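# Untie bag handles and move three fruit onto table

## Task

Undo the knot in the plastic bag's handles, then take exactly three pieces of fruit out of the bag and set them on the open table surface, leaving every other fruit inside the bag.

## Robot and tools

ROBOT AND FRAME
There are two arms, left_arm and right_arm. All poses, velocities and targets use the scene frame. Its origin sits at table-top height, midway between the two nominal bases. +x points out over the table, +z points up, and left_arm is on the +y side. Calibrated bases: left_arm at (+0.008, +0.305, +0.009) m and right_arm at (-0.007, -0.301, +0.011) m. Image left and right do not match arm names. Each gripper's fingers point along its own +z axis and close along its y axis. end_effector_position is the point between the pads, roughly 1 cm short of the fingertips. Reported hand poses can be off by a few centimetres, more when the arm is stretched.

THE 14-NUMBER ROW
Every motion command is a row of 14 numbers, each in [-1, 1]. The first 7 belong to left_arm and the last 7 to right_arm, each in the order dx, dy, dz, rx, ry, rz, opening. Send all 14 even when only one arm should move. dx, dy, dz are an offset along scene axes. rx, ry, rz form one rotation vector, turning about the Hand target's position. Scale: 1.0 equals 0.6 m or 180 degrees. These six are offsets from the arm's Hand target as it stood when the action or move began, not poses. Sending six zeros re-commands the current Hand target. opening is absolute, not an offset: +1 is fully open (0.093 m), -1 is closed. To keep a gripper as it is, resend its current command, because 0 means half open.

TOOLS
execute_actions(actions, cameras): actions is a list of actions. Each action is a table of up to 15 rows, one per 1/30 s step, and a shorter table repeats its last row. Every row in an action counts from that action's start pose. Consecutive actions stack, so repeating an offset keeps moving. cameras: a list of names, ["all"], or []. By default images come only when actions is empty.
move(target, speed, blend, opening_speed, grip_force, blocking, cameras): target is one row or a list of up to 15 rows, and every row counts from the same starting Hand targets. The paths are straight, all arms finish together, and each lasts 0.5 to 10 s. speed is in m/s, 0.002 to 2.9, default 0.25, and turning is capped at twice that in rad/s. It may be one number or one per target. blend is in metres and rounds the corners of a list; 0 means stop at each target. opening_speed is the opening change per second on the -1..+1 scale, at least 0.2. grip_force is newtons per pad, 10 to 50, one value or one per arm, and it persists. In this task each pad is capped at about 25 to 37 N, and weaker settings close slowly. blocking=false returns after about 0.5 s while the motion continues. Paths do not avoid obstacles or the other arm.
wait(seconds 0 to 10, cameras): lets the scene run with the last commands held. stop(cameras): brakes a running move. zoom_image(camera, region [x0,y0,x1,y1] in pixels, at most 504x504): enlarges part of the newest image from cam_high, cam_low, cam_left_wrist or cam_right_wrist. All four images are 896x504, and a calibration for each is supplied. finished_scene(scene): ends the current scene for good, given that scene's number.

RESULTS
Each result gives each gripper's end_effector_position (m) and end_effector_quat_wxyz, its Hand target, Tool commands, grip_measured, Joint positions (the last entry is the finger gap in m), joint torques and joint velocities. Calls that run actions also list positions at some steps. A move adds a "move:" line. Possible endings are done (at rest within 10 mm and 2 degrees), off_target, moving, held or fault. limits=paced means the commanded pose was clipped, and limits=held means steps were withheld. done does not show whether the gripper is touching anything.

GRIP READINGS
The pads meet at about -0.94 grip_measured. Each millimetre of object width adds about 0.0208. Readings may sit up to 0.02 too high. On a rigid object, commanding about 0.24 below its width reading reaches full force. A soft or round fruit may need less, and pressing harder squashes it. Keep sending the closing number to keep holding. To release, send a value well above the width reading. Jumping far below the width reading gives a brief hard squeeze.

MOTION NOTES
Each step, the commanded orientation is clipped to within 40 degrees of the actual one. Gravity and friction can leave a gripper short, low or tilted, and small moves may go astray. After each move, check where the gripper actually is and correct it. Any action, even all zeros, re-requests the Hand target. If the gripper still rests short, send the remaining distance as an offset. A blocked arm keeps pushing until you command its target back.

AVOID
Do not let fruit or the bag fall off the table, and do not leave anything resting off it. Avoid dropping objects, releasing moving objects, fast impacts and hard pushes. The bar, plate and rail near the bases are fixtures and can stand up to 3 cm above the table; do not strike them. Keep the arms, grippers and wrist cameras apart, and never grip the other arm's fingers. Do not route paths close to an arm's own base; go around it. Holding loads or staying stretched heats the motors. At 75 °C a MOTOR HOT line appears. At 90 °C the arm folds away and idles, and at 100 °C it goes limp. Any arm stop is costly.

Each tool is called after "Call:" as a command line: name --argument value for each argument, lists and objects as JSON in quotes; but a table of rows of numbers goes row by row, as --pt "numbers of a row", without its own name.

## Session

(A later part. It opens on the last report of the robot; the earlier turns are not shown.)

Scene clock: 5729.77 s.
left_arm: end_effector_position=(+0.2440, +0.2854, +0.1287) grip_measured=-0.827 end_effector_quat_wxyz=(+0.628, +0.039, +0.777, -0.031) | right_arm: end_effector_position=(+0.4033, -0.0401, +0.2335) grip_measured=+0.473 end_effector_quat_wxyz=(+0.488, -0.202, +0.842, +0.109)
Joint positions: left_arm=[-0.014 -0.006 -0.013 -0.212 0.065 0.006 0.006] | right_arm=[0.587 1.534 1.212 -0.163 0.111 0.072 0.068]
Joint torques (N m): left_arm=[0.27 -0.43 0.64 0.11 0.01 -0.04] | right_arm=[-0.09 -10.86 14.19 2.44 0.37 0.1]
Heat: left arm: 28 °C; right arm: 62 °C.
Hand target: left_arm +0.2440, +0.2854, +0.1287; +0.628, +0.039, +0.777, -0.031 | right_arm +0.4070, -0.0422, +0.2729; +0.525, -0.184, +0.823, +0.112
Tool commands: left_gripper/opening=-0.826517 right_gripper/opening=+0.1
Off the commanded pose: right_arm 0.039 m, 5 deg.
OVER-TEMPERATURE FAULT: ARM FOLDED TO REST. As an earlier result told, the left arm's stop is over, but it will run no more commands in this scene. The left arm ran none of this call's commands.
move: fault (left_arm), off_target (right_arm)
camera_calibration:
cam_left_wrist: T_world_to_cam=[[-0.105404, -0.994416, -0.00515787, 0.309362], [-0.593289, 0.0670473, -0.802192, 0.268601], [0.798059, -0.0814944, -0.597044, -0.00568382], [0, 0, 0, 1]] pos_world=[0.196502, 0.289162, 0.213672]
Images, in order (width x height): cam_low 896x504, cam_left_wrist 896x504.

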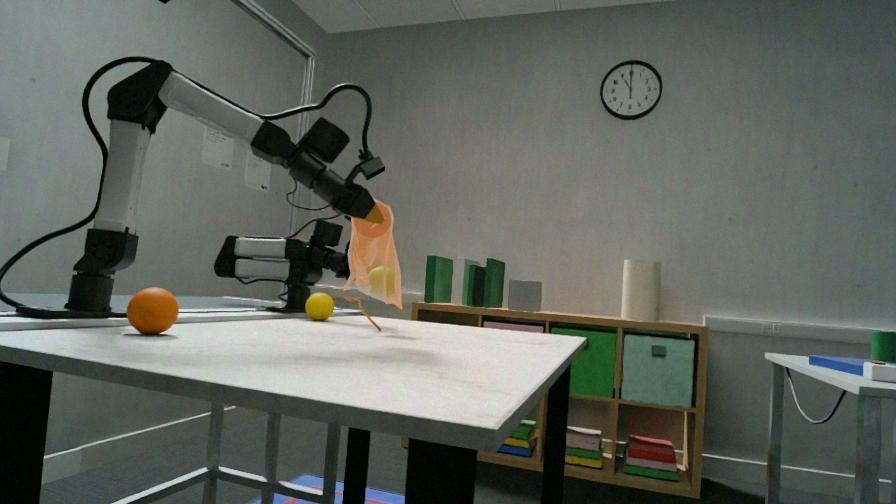

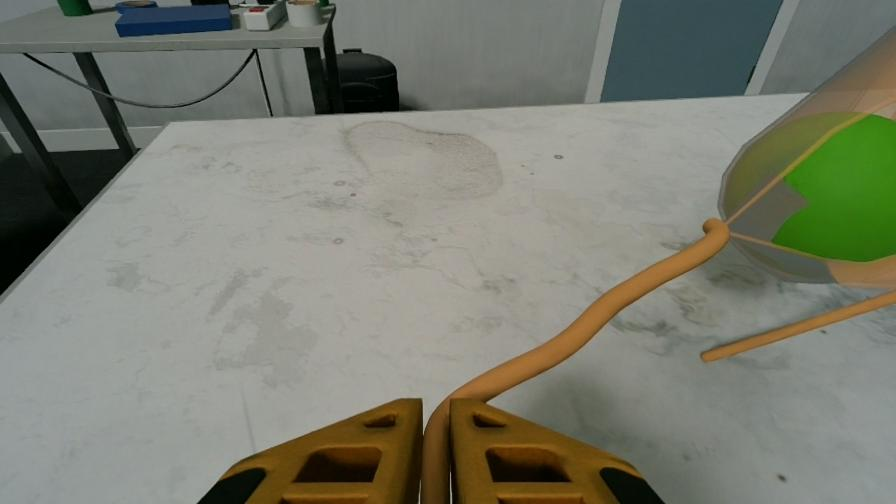

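Call:
move --target '[0,0,0,0,0,0,-0.83,-0.08,0.03,0.12,0,0,0,0.1]' --speed 0.06 --cameras '["cam_low","cam_left_wrist","cam_high"]'

Call:
zoom_image --camera "cam_low" --region '[320, 180, 470, 350]'

Call:
zoom_image --camera "cam_high" --region '[460, 160, 620, 310]'

Scene clock: 5749.67 s.
left_arm: end_effector_position=(+0.2440, +0.2854, +0.1287) grip_measured=-0.827 end_effector_quat_wxyz=(+0.628, +0.039, +0.777, -0.031) | right_arm: end_effector_position=(+0.3604, -0.0199, +0.3056) grip_measured=+0.473 end_effector_quat_wxyz=(+0.489, -0.204, +0.842, +0.101)
Joint positions: left_arm=[-0.014 -0.006 -0.013 -0.212 0.065 0.006 0.006] | right_arm=[0.723 1.462 1.437 -0.474 0.242 0.128 0.068]
Joint torques (N m): left_arm=[0.31 -0.43 0.7 0.09 0.01 -0.03] | right_arm=[0.05 -10.09 14.19 2.44 0.34 0.11]
Heat: left arm: 28 °C; right arm: 65 °C.
Hand target: left_arm +0.2440, +0.2854, +0.1287; +0.628, +0.039, +0.777, -0.031 | right_arm +0.3591, -0.0242, +0.3448; +0.525, -0.184, +0.823, +0.112
Tool commands: left_gripper/opening=-0.826517 right_gripper/opening=+0.1
Off the commanded pose: right_arm 0.039 m, 5 deg.
OVER-TEMPERATURE FAULT: ARM FOLDED TO REST. As an earlier result told, the left arm's stop is over, but it will run no more commands in this scene. The left arm ran none of this call's commands.
move: fault (left_arm), off_target (right_arm)
camera_calibration:
cam_left_wrist: T_world_to_cam=[[-0.105404, -0.994416, -0.00515787, 0.309362], [-0.593289, 0.0670473, -0.802192, 0.268601], [0.798059, -0.0814944, -0.597044, -0.00568382], [0, 0, 0, 1]] pos_world=[0.196502, 0.289162, 0.213672]
Images, in order (width x height): cam_high 896x504, cam_low 896x504, cam_left_wrist 896x504.

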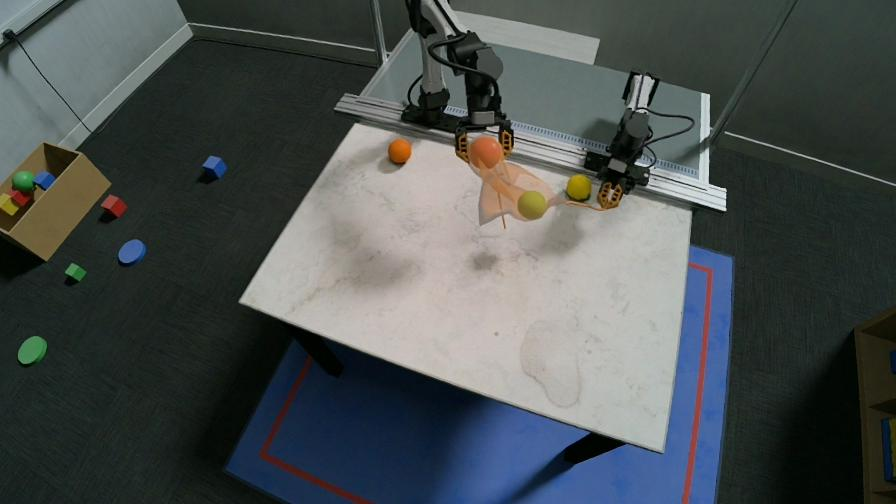

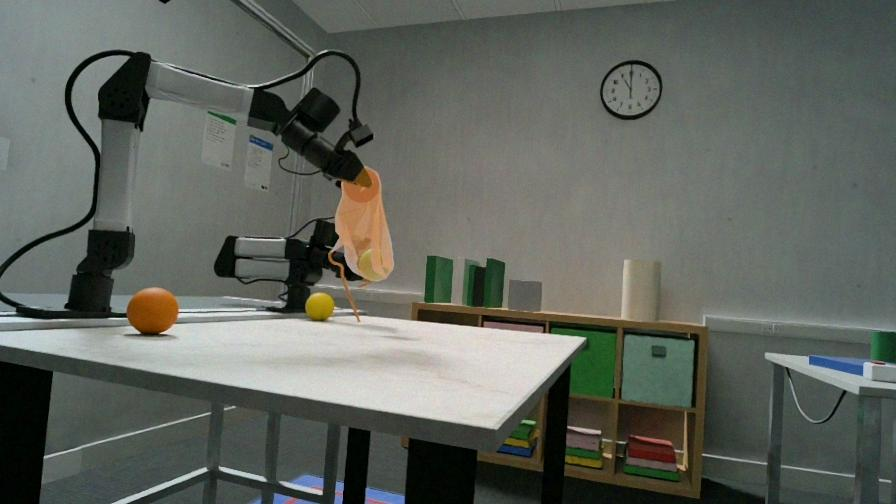

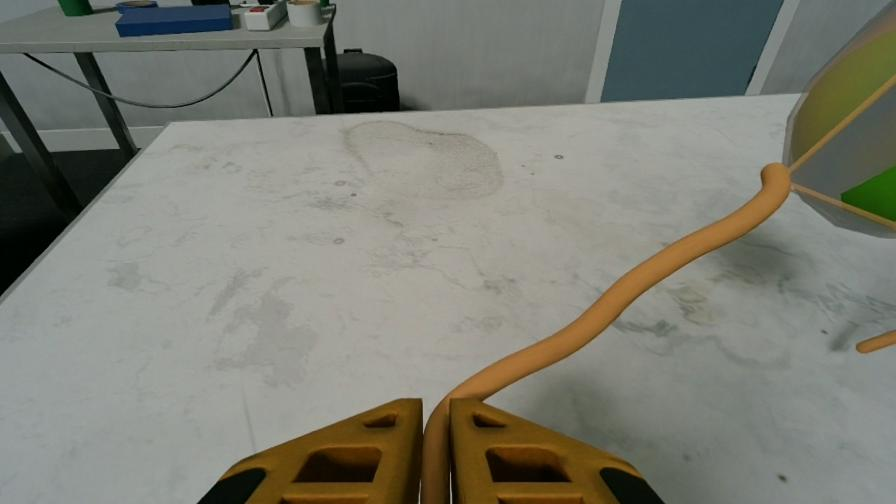

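Scaled by 2.965 from the camera's 896x504 image, which has a finer 1280x720 frame.

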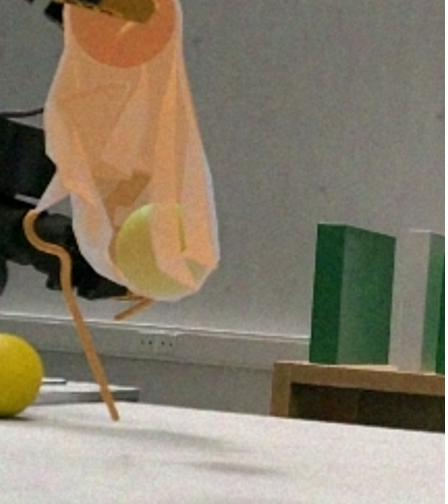

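Scaled by 3.150 from the camera's 896x504 image, which has a finer 1280x720 frame.

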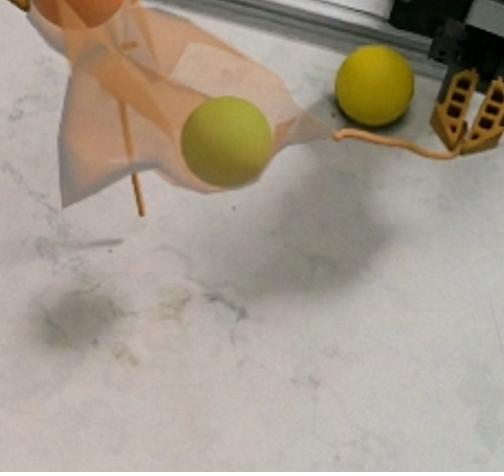

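Call:
move --pt "0 0 0 0 0 0 -0.83 0.035 0.09 -0.158 0 0 0.05 0.1" --pt "0 0 0 0 0 0 -0.83 -0.023 0.248 -0.2 0 0 0.111 0.1" --speed 0.07 --blend 0.03 --cameras '["cam_low","cam_left_wrist","cam_high"]'

Call:
zoom_image --camera "cam_low" --region '[320, 200, 470, 350]'

Call:
zoom_image --camera "cam_high" --region '[480, 160, 640, 310]'

Scene clock: 5787.50 s.
left_arm: end_effector_position=(+0.2440, +0.2854, +0.1287) grip_measured=-0.827 end_effector_quat_wxyz=(+0.628, +0.039, +0.777, -0.031) | right_arm: end_effector_position=(+0.3406, +0.1121, +0.2051) grip_measured=+0.473 end_effector_quat_wxyz=(+0.477, -0.325, +0.795, +0.185)
Joint positions: left_arm=[-0.014 -0.006 -0.013 -0.212 0.065 0.006 0.006] | right_arm=[0.902 1.741 1.31 -0.021 0.131 0.061 0.068]
Joint torques (N m): left_arm=[0.24 -0.47 0.66 0.1 -0.01 -0.01] | right_arm=[0.16 -8.08 13.97 2.74 -0.02 -0.11]
Heat: left arm: 28 °C; right arm: 68 °C.
Hand target: left_arm +0.2440, +0.2854, +0.1287; +0.628, +0.039, +0.777, -0.031 | right_arm +0.3452, +0.1247, +0.2249; +0.498, -0.324, +0.779, +0.201
Tool commands: left_gripper/opening=-0.826517 right_gripper/opening=+0.1
Off the commanded pose: right_arm 0.024 m, 4 deg.
OVER-TEMPERATURE FAULT: ARM FOLDED TO REST. As an earlier result told, the left arm's stop is over, but it will run no more commands in this scene. The left arm ran none of this call's commands.
move: fault (left_arm), off_target (right_arm)
camera_calibration:
cam_left_wrist: T_world_to_cam=[[-0.105404, -0.994416, -0.00515787, 0.309362], [-0.593289, 0.0670473, -0.802192, 0.268601], [0.798059, -0.0814944, -0.597044, -0.00568382], [0, 0, 0, 1]] pos_world=[0.196502, 0.289162, 0.213672]
Images, in order (width x height): cam_high 896x504, cam_low 896x504, cam_left_wrist 896x504.

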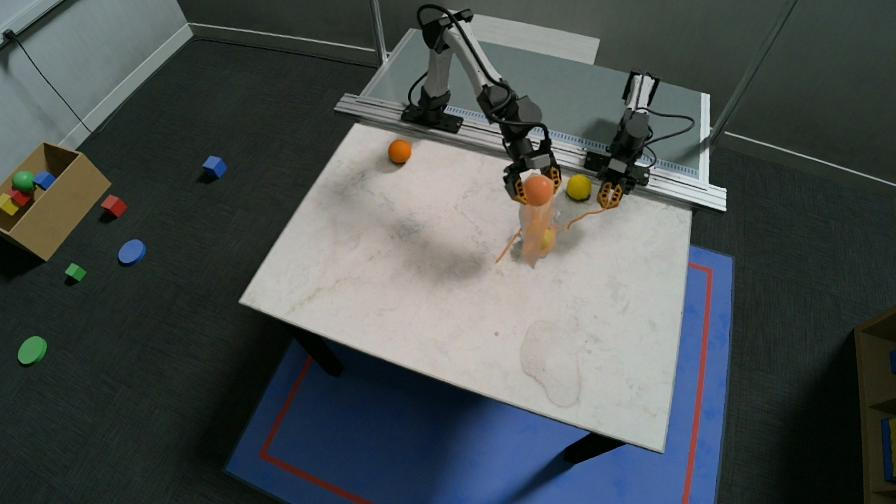

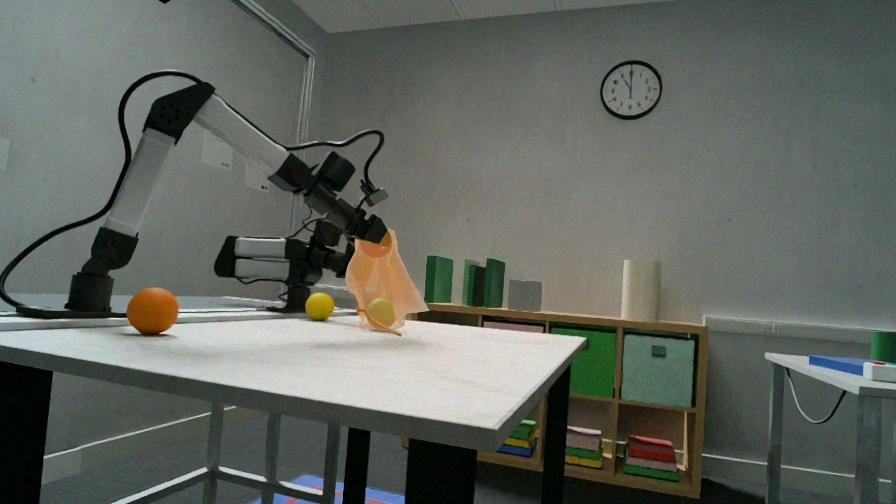

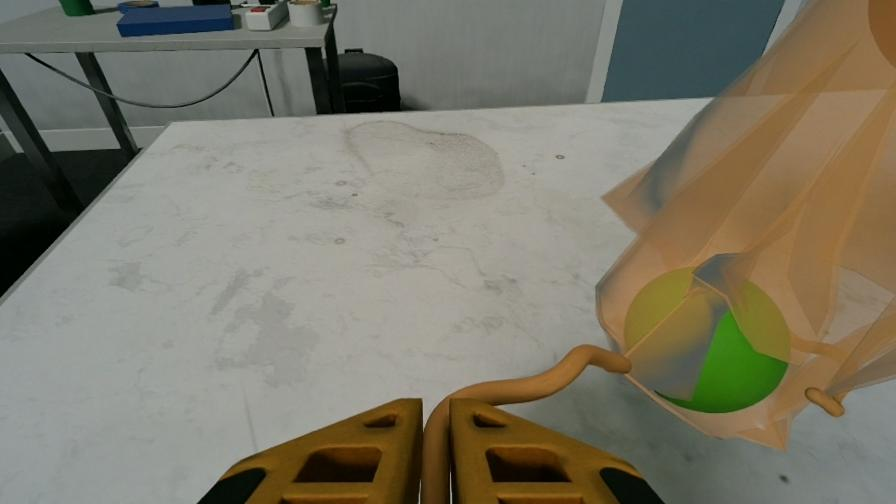

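Scaled by 3.360 from the camera's 896x504 image, which has a finer 1280x720 frame.

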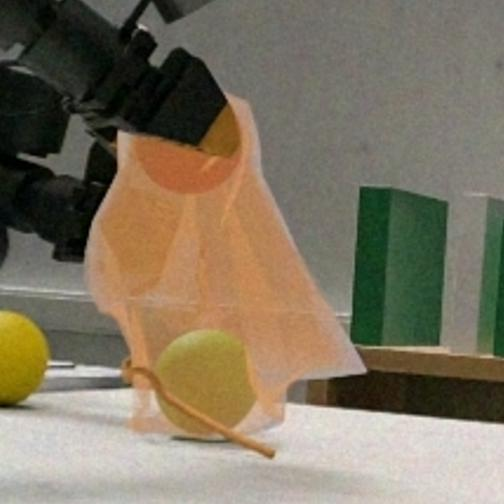

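Scaled by 3.150 from the camera's 896x504 image, which has a finer 1280x720 frame.

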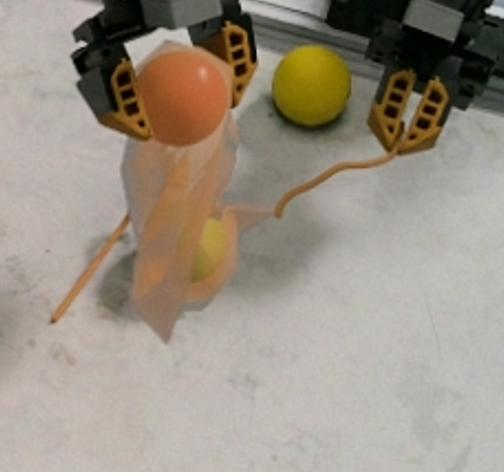

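Call:
move --target '[0,0,0,0,0,0,-0.83,0.03,0.0,0.08,0,0,0,0.1]' --speed 0.04 --cameras '["cam_low","cam_left_wrist","cam_high"]'

Call:
zoom_image --camera "cam_low" --region '[320, 200, 470, 350]'

Call:
zoom_image --camera "cam_high" --region '[480, 160, 640, 310]'

Scene clock: 5802.77 s.
left_arm: end_effector_position=(+0.2440, +0.2854, +0.1287) grip_measured=-0.827 end_effector_quat_wxyz=(+0.628, +0.039, +0.777, -0.031) | right_arm: end_effector_position=(+0.3563, +0.1211, +0.2557) grip_measured=+0.473 end_effector_quat_wxyz=(+0.483, -0.327, +0.789, +0.194)
Joint positions: left_arm=[-0.014 -0.006 -0.013 -0.212 0.065 0.006 0.006] | right_arm=[0.878 1.768 1.529 -0.189 0.097 0.047 0.068]
Joint torques (N m): left_arm=[0.29 -0.39 0.64 0.11 0 -0.01] | right_arm=[-0.83 -8.68 14.31 2.44 -0.05 -0.08]
Heat: left arm: 28 °C; right arm: 73 °C.
Hand target: left_arm +0.2440, +0.2854, +0.1287; +0.628, +0.039, +0.777, -0.031 | right_arm +0.3632, +0.1247, +0.2728; +0.498, -0.324, +0.779, +0.201
Tool commands: left_gripper/opening=-0.826517 right_gripper/opening=+0.1
Off the commanded pose: right_arm 0.019 m, 2 deg.
OVER-TEMPERATURE FAULT: ARM FOLDED TO REST. As an earlier result told, the left arm's stop is over, but it will run no more commands in this scene. The left arm ran none of this call's commands.
move: fault (left_arm), off_target (right_arm)
camera_calibration:
cam_left_wrist: T_world_to_cam=[[-0.105404, -0.994416, -0.00515787, 0.309362], [-0.593289, 0.0670473, -0.802192, 0.268601], [0.798059, -0.0814944, -0.597044, -0.00568382], [0, 0, 0, 1]] pos_world=[0.196502, 0.289162, 0.213672]
Images, in order (width x height): cam_high 896x504, cam_low 896x504, cam_left_wrist 896x504.

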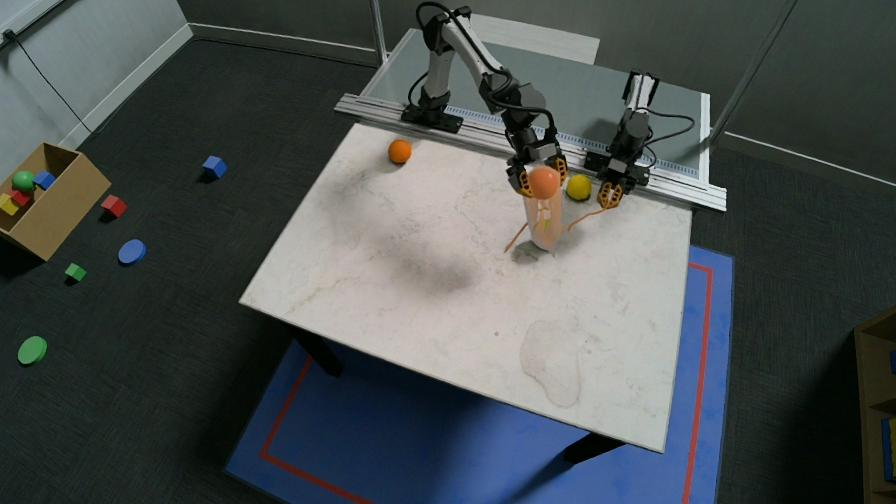

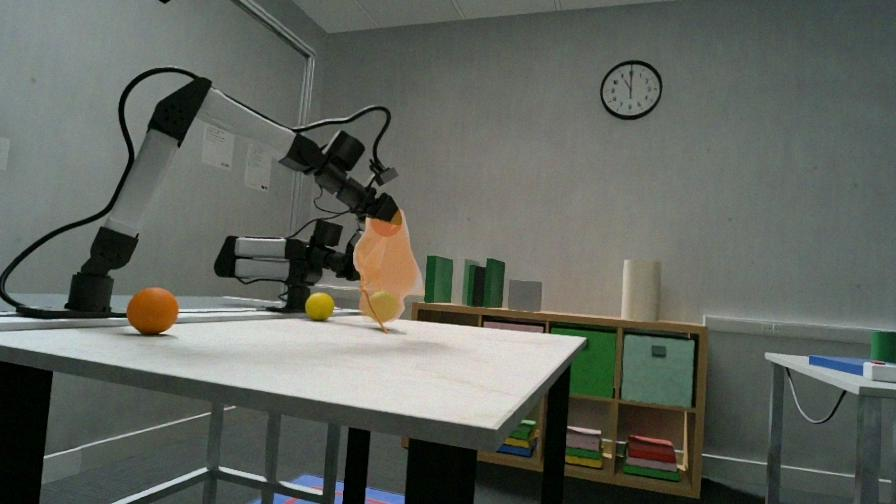

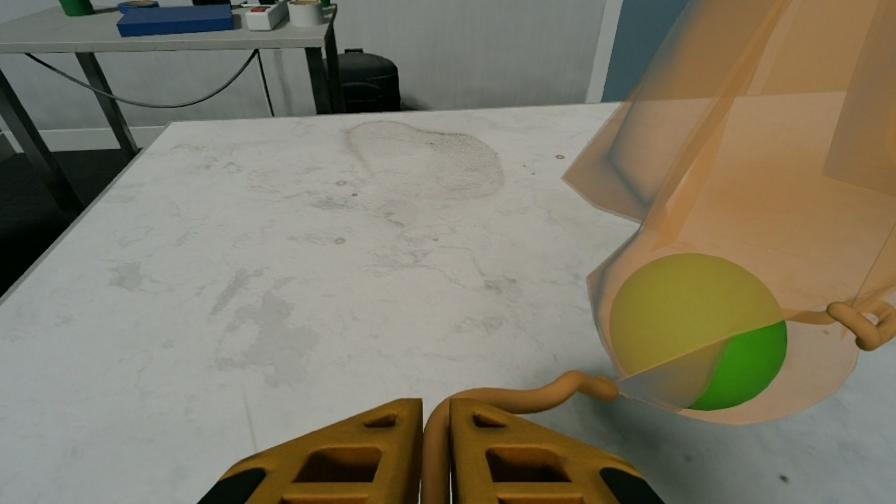

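Scaled by 3.360 from the camera's 896x504 image, which has a finer 1280x720 frame.

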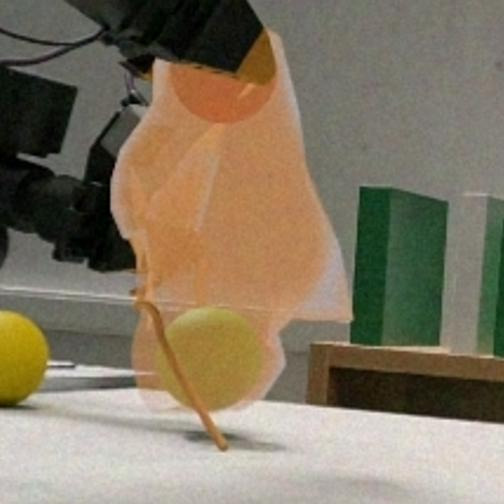

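Scaled by 3.150 from the camera's 896x504 image, which has a finer 1280x720 frame.

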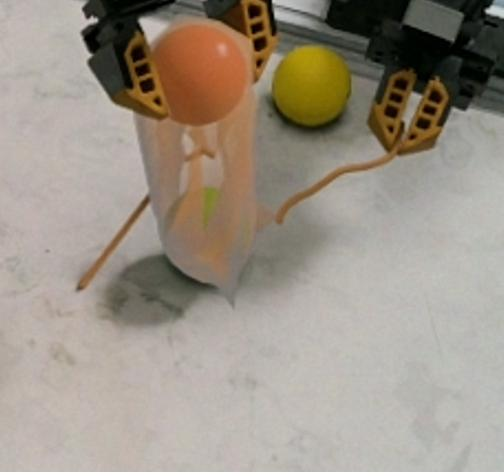

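Call:
move --target '[0,0,0,0,0,0,-0.83,-0.11,0.05,0.0,0,0,0,0.1]' --speed 0.06 --cameras '["cam_low","cam_left_wrist","cam_high"]'

Call:
zoom_image --camera "cam_low" --region '[320, 200, 470, 350]'

Call:
zoom_image --camera "cam_high" --region '[480, 130, 640, 280]'

Scene clock: 5823.53 s.
left_arm: end_effector_position=(+0.2440, +0.2854, +0.1287) grip_measured=-0.827 end_effector_quat_wxyz=(+0.628, +0.039, +0.777, -0.031) | right_arm: end_effector_position=(+0.3004, +0.1596, +0.2554) grip_measured=+0.473 end_effector_quat_wxyz=(+0.484, -0.335, +0.784, +0.194)
Joint positions: left_arm=[-0.014 -0.006 -0.013 -0.212 0.065 0.006 0.006] | right_arm=[1.048 1.768 1.529 -0.198 0.241 0.102 0.068]
Joint torques (N m): left_arm=[0.25 -0.4 0.69 0.1 0.01 -0.01] | right_arm=[0.24 -12.78 9.28 2.43 0.2 0.09]
Heat: left arm: 28 °C; right arm: 77 °C. Fold the right arm in close to its base, or ease its load, before you think long.
Hand target: left_arm +0.2440, +0.2854, +0.1287; +0.628, +0.039, +0.777, -0.031 | right_arm +0.2973, +0.1547, +0.2728; +0.498, -0.324, +0.779, +0.201
Tool commands: left_gripper/opening=-0.826517 right_gripper/opening=+0.1
Off the commanded pose: right_arm 0.018 m, 2 deg.
OVER-TEMPERATURE FAULT: ARM FOLDED TO REST. As an earlier result told, the left arm's stop is over, but it will run no more commands in this scene. The left arm ran none of this call's commands.
MOTOR HOT: joint 3 (elbow) of the right arm reports 77 °C; the controller's stop level is 90 °C. To cool a motor, set the load down, stop pushing, or move to a pose that needs little force.
move: fault (left_arm), off_target (right_arm)
camera_calibration:
cam_left_wrist: T_world_to_cam=[[-0.105404, -0.994416, -0.00515787, 0.309362], [-0.593289, 0.0670473, -0.802192, 0.268601], [0.798059, -0.0814944, -0.597044, -0.00568382], [0, 0, 0, 1]] pos_world=[0.196502, 0.289162, 0.213672]
Images, in order (width x height): cam_high 896x504, cam_low 896x504, cam_left_wrist 896x504.

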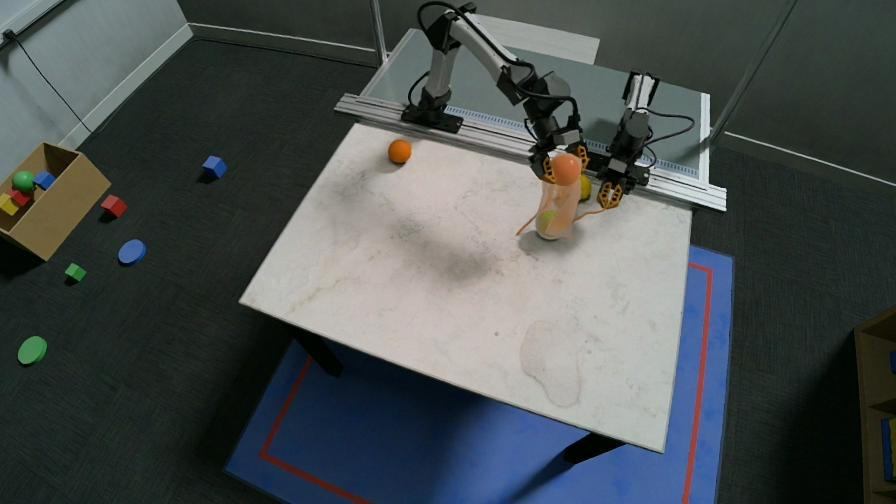

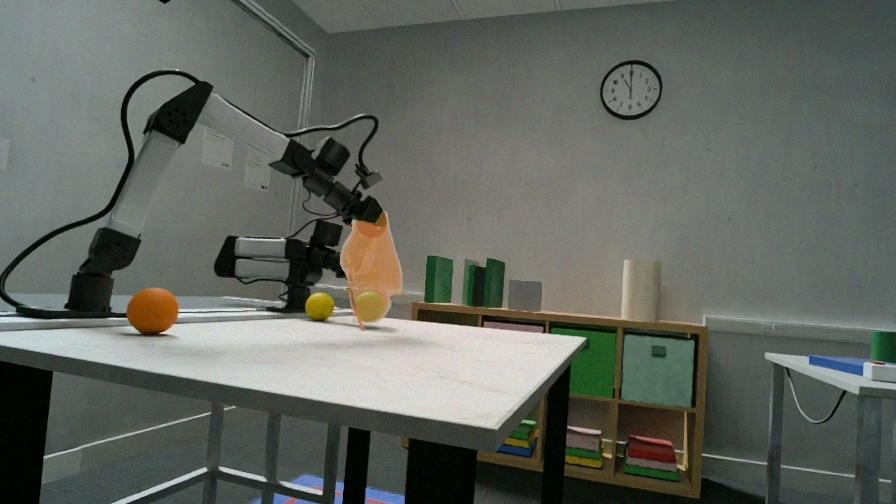

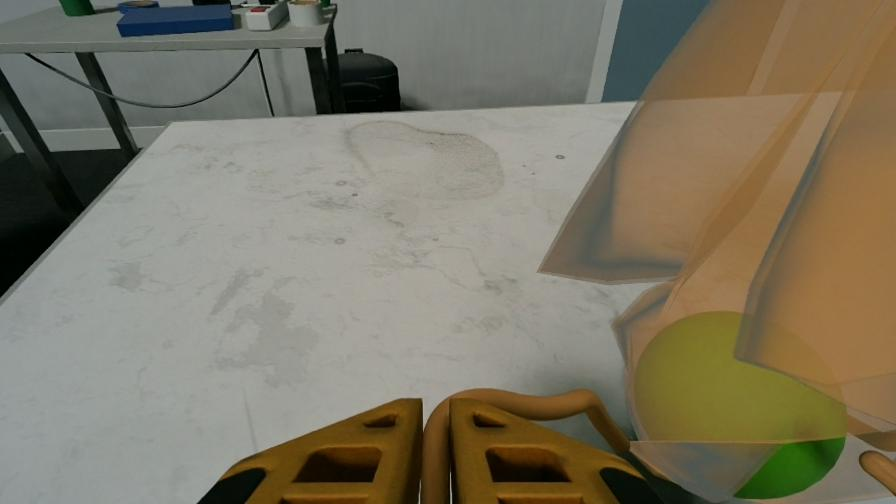

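Scaled by 3.360 from the camera's 896x504 image, which has a finer 1280x720 frame.

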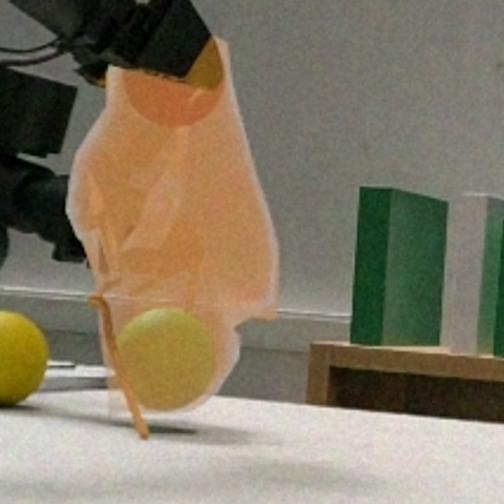

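Scaled by 3.150 from the camera's 896x504 image, which has a finer 1280x720 frame.

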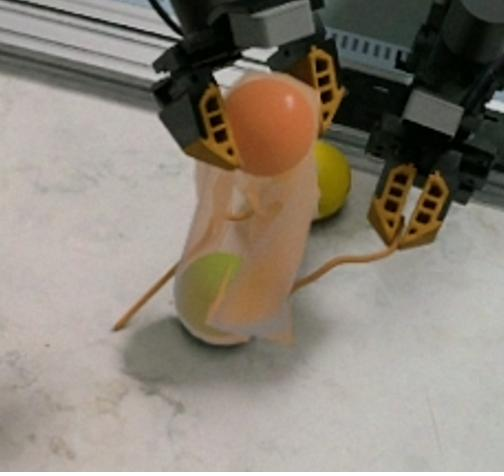

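Call:
move --pt "0 0 0 0 0 0 -0.83 0.0 -0.008 -0.14 0 0 0 0.1" --pt "0 0 0 0 0 0 -0.83 0.105 -0.09 -0.27 0 0 0 0.1" --pt "0 0 0 0 0 0 -0.83 0.196 -0.158 -0.368 0 0 0 0.1" --speed 0.07 --blend 0.03 --cameras '["cam_low","cam_left_wrist","cam_high"]'

Scene clock: 5859.80 s.
left_arm: end_effector_position=(+0.2440, +0.2854, +0.1287) grip_measured=-0.827 end_effector_quat_wxyz=(+0.628, +0.039, +0.777, -0.031) | right_arm: end_effector_position=(+0.4155, +0.0606, +0.0572) grip_measured=+0.473 end_effector_quat_wxyz=(+0.502, -0.318, +0.779, +0.201)
Joint positions: left_arm=[-0.014 -0.006 -0.013 -0.212 0.065 0.006 0.006] | right_arm=[0.671 2.093 1.06 0.652 -0.088 -0.029 0.068]
Joint torques (N m): left_arm=[0.29 -0.38 0.64 0.11 0 -0.02] | right_arm=[-0.31 -9.62 7.84 2.5 -0.14 -0.1]
Heat: left arm: 28 °C; right arm: 69 °C.
Hand target: left_arm +0.2440, +0.2854, +0.1287; +0.628, +0.039, +0.777, -0.031 | right_arm +0.4149, +0.0598, +0.0519; +0.498, -0.324, +0.779, +0.201
Tool commands: left_gripper/opening=-0.826517 right_gripper/opening=+0.1
Off the commanded pose: right_arm 0.005 m, 1 deg.
OVER-TEMPERATURE FAULT: ARM FOLDED TO REST. As an earlier result told, the left arm's stop is over, but it will run no more commands in this scene. The left arm ran none of this call's commands.
MOTOR HOT: cleared for the motors of the right arm.
move: fault (left_arm)
camera_calibration:
cam_left_wrist: T_world_to_cam=[[-0.105404, -0.994416, -0.00515787, 0.309362], [-0.593289, 0.0670473, -0.802192, 0.268601], [0.798059, -0.0814944, -0.597044, -0.00568382], [0, 0, 0, 1]] pos_world=[0.196502, 0.289162, 0.213672]
Images, in order (width x height): cam_high 896x504, cam_low 896x504, cam_left_wrist 896x504.

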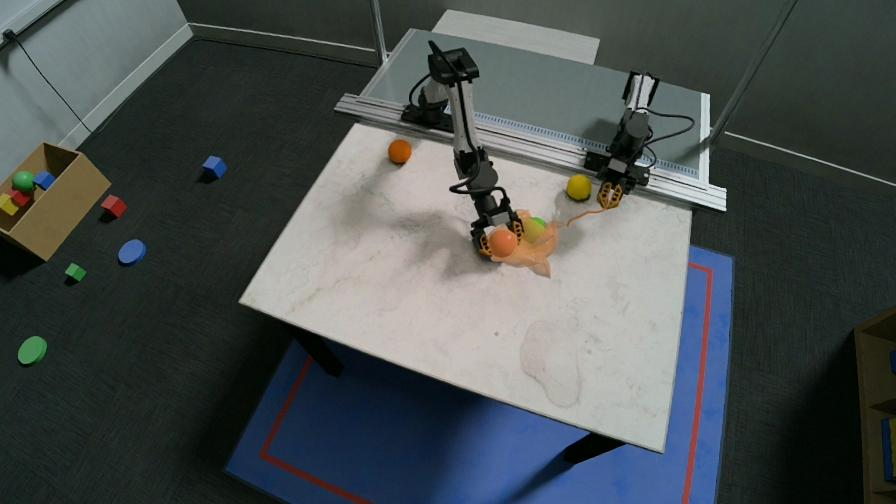

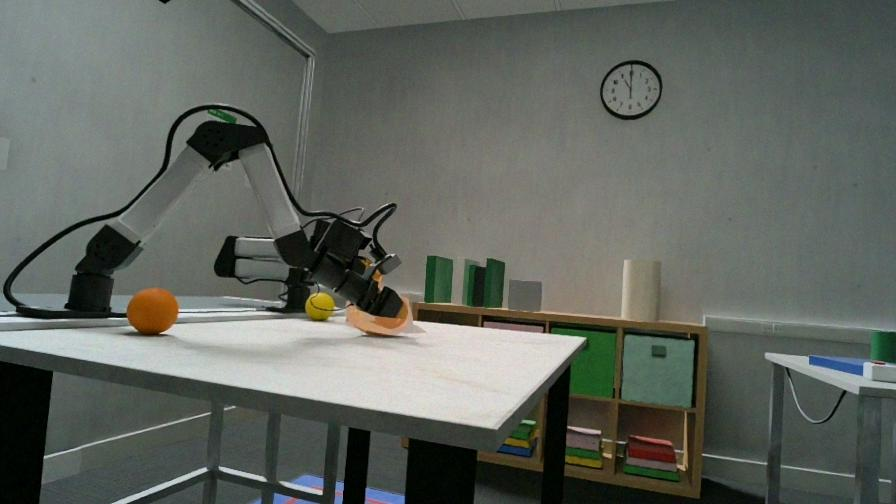

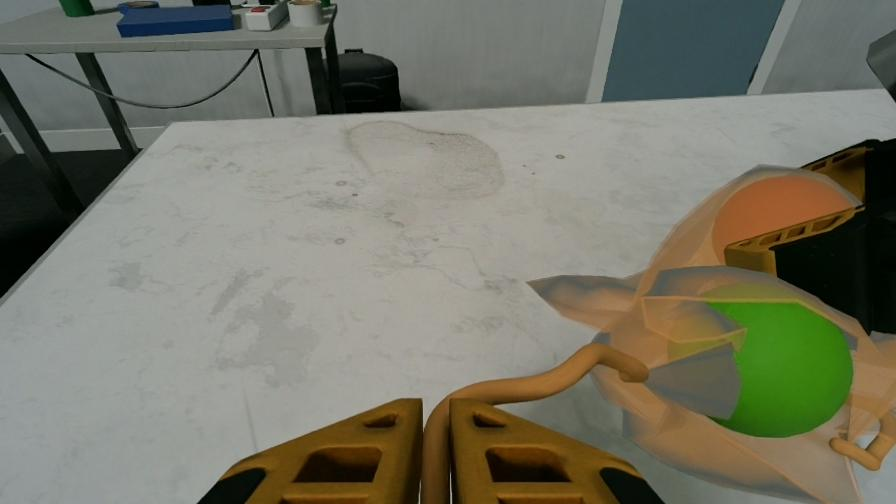

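Call:
move --pt "0 0 0 0 0 0 -0.83 0.0 0.0 -0.02 0 0 0 0.1" --pt "0 0 0 0 0 0 -0.83 0.0 0.0 -0.02 0 0 0 0.75" --speed 0.04 --opening_speed 0.3 --cameras '["cam_left_wrist"]'

Scene clock: 5878.13 s.
left_arm: end_effector_position=(+0.2440, +0.2854, +0.1287) grip_measured=-0.827 end_effector_quat_wxyz=(+0.628, +0.039, +0.777, -0.031) | right_arm: end_effector_position=(+0.4156, +0.0606, +0.0461) grip_measured=+0.748 end_effector_quat_wxyz=(+0.498, -0.319, +0.781, +0.200)
Joint positions: left_arm=[-0.014 -0.006 -0.013 -0.212 0.065 0.006 0.006] | right_arm=[0.671 2.122 1.06 0.673 -0.089 -0.029 0.081]
Joint torques (N m): left_arm=[0.27 -0.4 0.62 0.11 -0.01 -0.02] | right_arm=[-0.29 -9.13 7.2 2.7 -0.11 -0.11]
Heat: left arm: 28 °C; right arm: 64 °C.
Hand target: left_arm +0.2440, +0.2854, +0.1287; +0.628, +0.039, +0.777, -0.031 | right_arm +0.4149, +0.0598, +0.0399; +0.498, -0.324, +0.779, +0.201
Tool commands: left_gripper/opening=-0.826517 right_gripper/opening=+0.75
Off the commanded pose: right_arm 0.006 m, 1 deg.
OVER-TEMPERATURE FAULT: ARM FOLDED TO REST. As an earlier result told, the left arm's stop is over, but it will run no more commands in this scene. The left arm ran none of this call's commands.
move: fault (left_arm)
camera_calibration:
cam_left_wrist: T_world_to_cam=[[-0.105404, -0.994416, -0.00515787, 0.309362], [-0.593289, 0.0670473, -0.802192, 0.268601], [0.798059, -0.0814944, -0.597044, -0.00568382], [0, 0, 0, 1]] pos_world=[0.196502, 0.289162, 0.213672]
Images, in order (width x height): cam_left_wrist 896x504.

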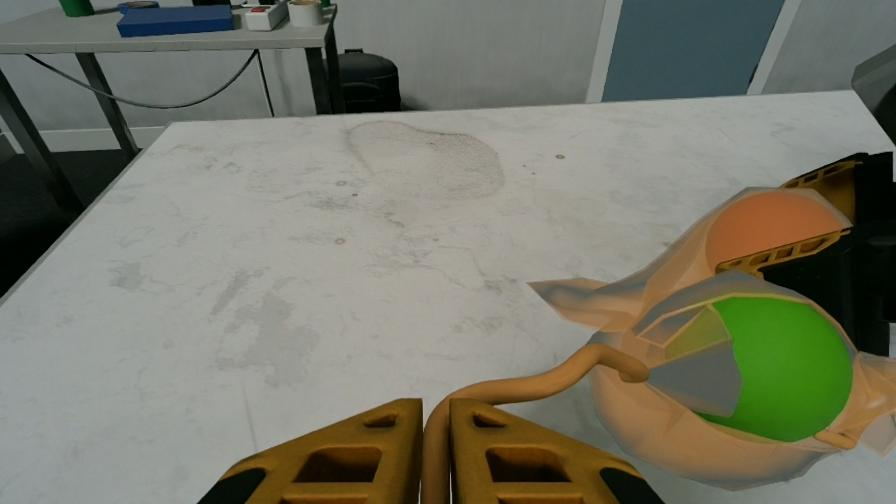

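Call:
move --pt "0 0 0 0 0 0 -0.83 -0.13 -0.13 0.1 0 0 0 0.75" --pt "0 0 0 0 0 0 -0.83 -0.25 -0.3 0.25 0 0 0 0.75" --speed 0.07 --blend 0.02 --cameras '["cam_left_wrist","cam_high"]'

Call:
zoom_image --camera "cam_high" --region '[460, 170, 620, 320]'

Scene clock: 5893.37 s.
left_arm: end_effector_position=(+0.2440, +0.2854, +0.1287) grip_measured=-0.827 end_effector_quat_wxyz=(+0.628, +0.039, +0.777, -0.031) | right_arm: end_effector_position=(+0.2659, -0.1186, +0.1858) grip_measured=+0.748 end_effector_quat_wxyz=(+0.495, -0.321, +0.782, +0.201)
Joint positions: left_arm=[-0.014 -0.006 -0.013 -0.212 0.065 0.006 0.006] | right_arm=[0.384 0.886 0.514 -0.051 -0.358 -0.147 0.081]
Joint torques (N m): left_arm=[0.27 -0.42 0.64 0.09 0 -0.02] | right_arm=[-0.77 -3.03 10.55 2.22 -0.14 -0.06]
Heat: left arm: 28 °C; right arm: 63 °C.
Hand target: left_arm +0.2440, +0.2854, +0.1287; +0.628, +0.039, +0.777, -0.031 | right_arm +0.2648, -0.1201, +0.1899; +0.498, -0.324, +0.779, +0.201
Tool commands: left_gripper/opening=-0.826517 right_gripper/opening=+0.75
Off the commanded pose: right_arm 0.005 m, 1 deg.
OVER-TEMPERATURE FAULT: ARM FOLDED TO REST. As an earlier result told, the left arm's stop is over, but it will run no more commands in this scene. The left arm ran none of this call's commands.
move: fault (left_arm)
camera_calibration:
cam_left_wrist: T_world_to_cam=[[-0.105404, -0.994416, -0.00515787, 0.309362], [-0.593289, 0.0670473, -0.802192, 0.268601], [0.798059, -0.0814944, -0.597044, -0.00568382], [0, 0, 0, 1]] pos_world=[0.196502, 0.289162, 0.213672]
Images, in order (width x height): cam_high 896x504, cam_left_wrist 896x504.

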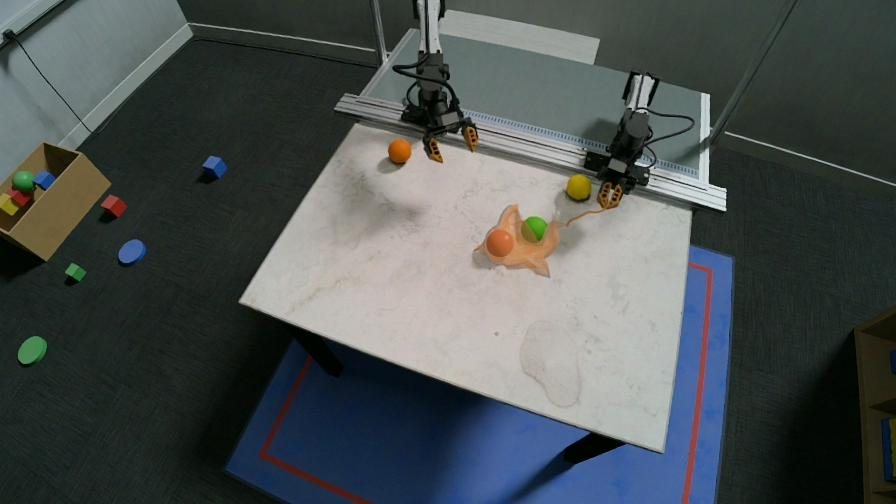

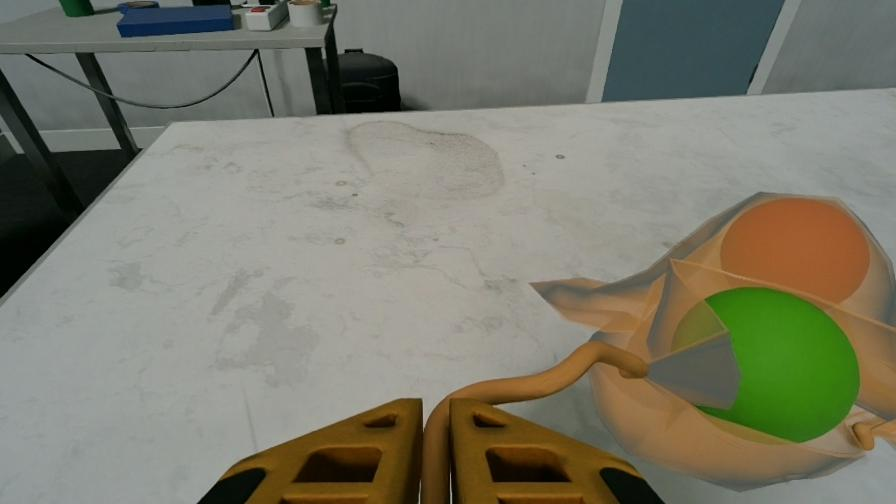

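Scaled by 3.150 from the camera's 896x504 image, which has a finer 1280x720 frame.

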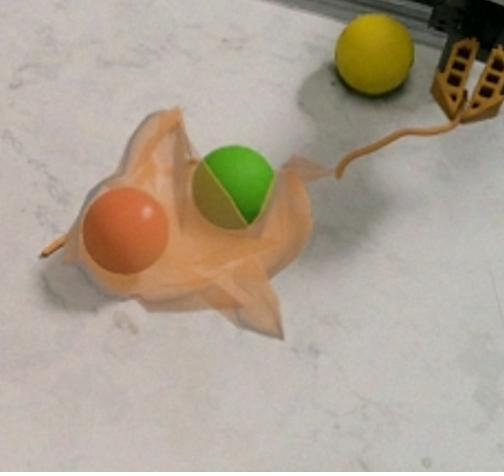

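Call:
move --target '[0,0,0,0,0,0,-0.83,-0.008,0.29,0.05,-0.157,0.157,0,1]' --speed 0.15 --cameras '["cam_right_wrist"]'

Scene clock: 5928.63 s.
left_arm: end_effector_position=(+0.2440, +0.2854, +0.1287) grip_measured=-0.827 end_effector_quat_wxyz=(+0.628, +0.039, +0.777, -0.031) | right_arm: end_effector_position=(+0.2590, +0.0520, +0.2145) grip_measured=+1.000 end_effector_quat_wxyz=(+0.198, -0.379, +0.900, +0.083)
Joint positions: left_arm=[-0.014 -0.006 -0.013 -0.212 0.065 0.006 0.006] | right_arm=[0.938 1.789 1.826 -1.13 0.06 0.137 0.093]
Joint torques (N m): left_arm=[0.28 -0.47 0.64 0.1 0.01 -0.03] | right_arm=[0.18 -7.57 12.31 1.29 0.19 0.08]
Heat: left arm: 28 °C; right arm: 67 °C.
Hand target: left_arm +0.2440, +0.2854, +0.1287; +0.628, +0.039, +0.777, -0.031 | right_arm +0.2601, +0.0539, +0.2200; +0.201, -0.376, +0.901, +0.079
Tool commands: left_gripper/opening=-0.826517 right_gripper/opening=+1.0
Off the commanded pose: right_arm 0.006 m, 1 deg.
OVER-TEMPERATURE FAULT: ARM FOLDED TO REST. As an earlier result told, the left arm's stop is over, but it will run no more commands in this scene. The left arm ran none of this call's commands.
move: fault (left_arm)
camera_calibration:
cam_right_wrist: T_world_to_cam=[[0.721046, -0.692871, 0.00476725, -0.151919], [-0.692788, -0.721042, -0.011961, 0.259225], [0.0117249, 0.00532177, -0.999917, 0.297066], [0, 0, 0, 1]] pos_world=[0.285646, 0.080071, 0.300866]
Images, in order (width x height): cam_right_wrist 896x504.

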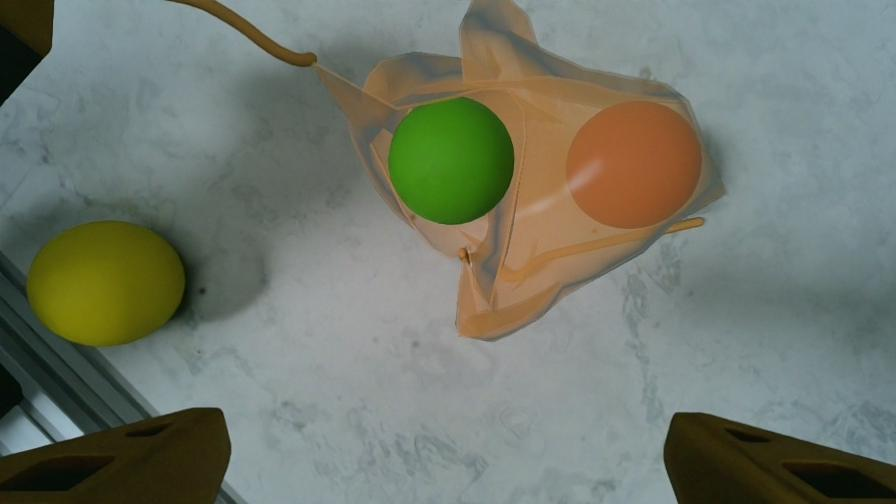

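Call:
zoom_image --camera "cam_right_wrist" --region '[290, 0, 750, 360]'

Scaled by 1.096 from the camera's 896x504 image, which has a finer 1280x720 frame.

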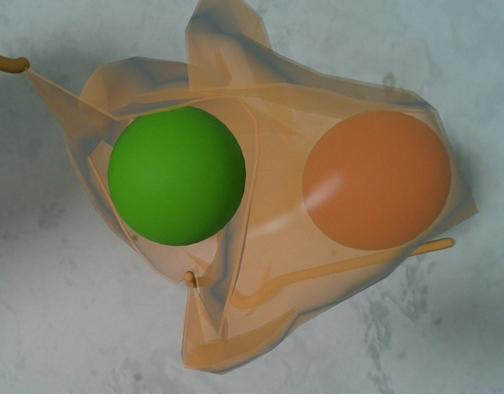

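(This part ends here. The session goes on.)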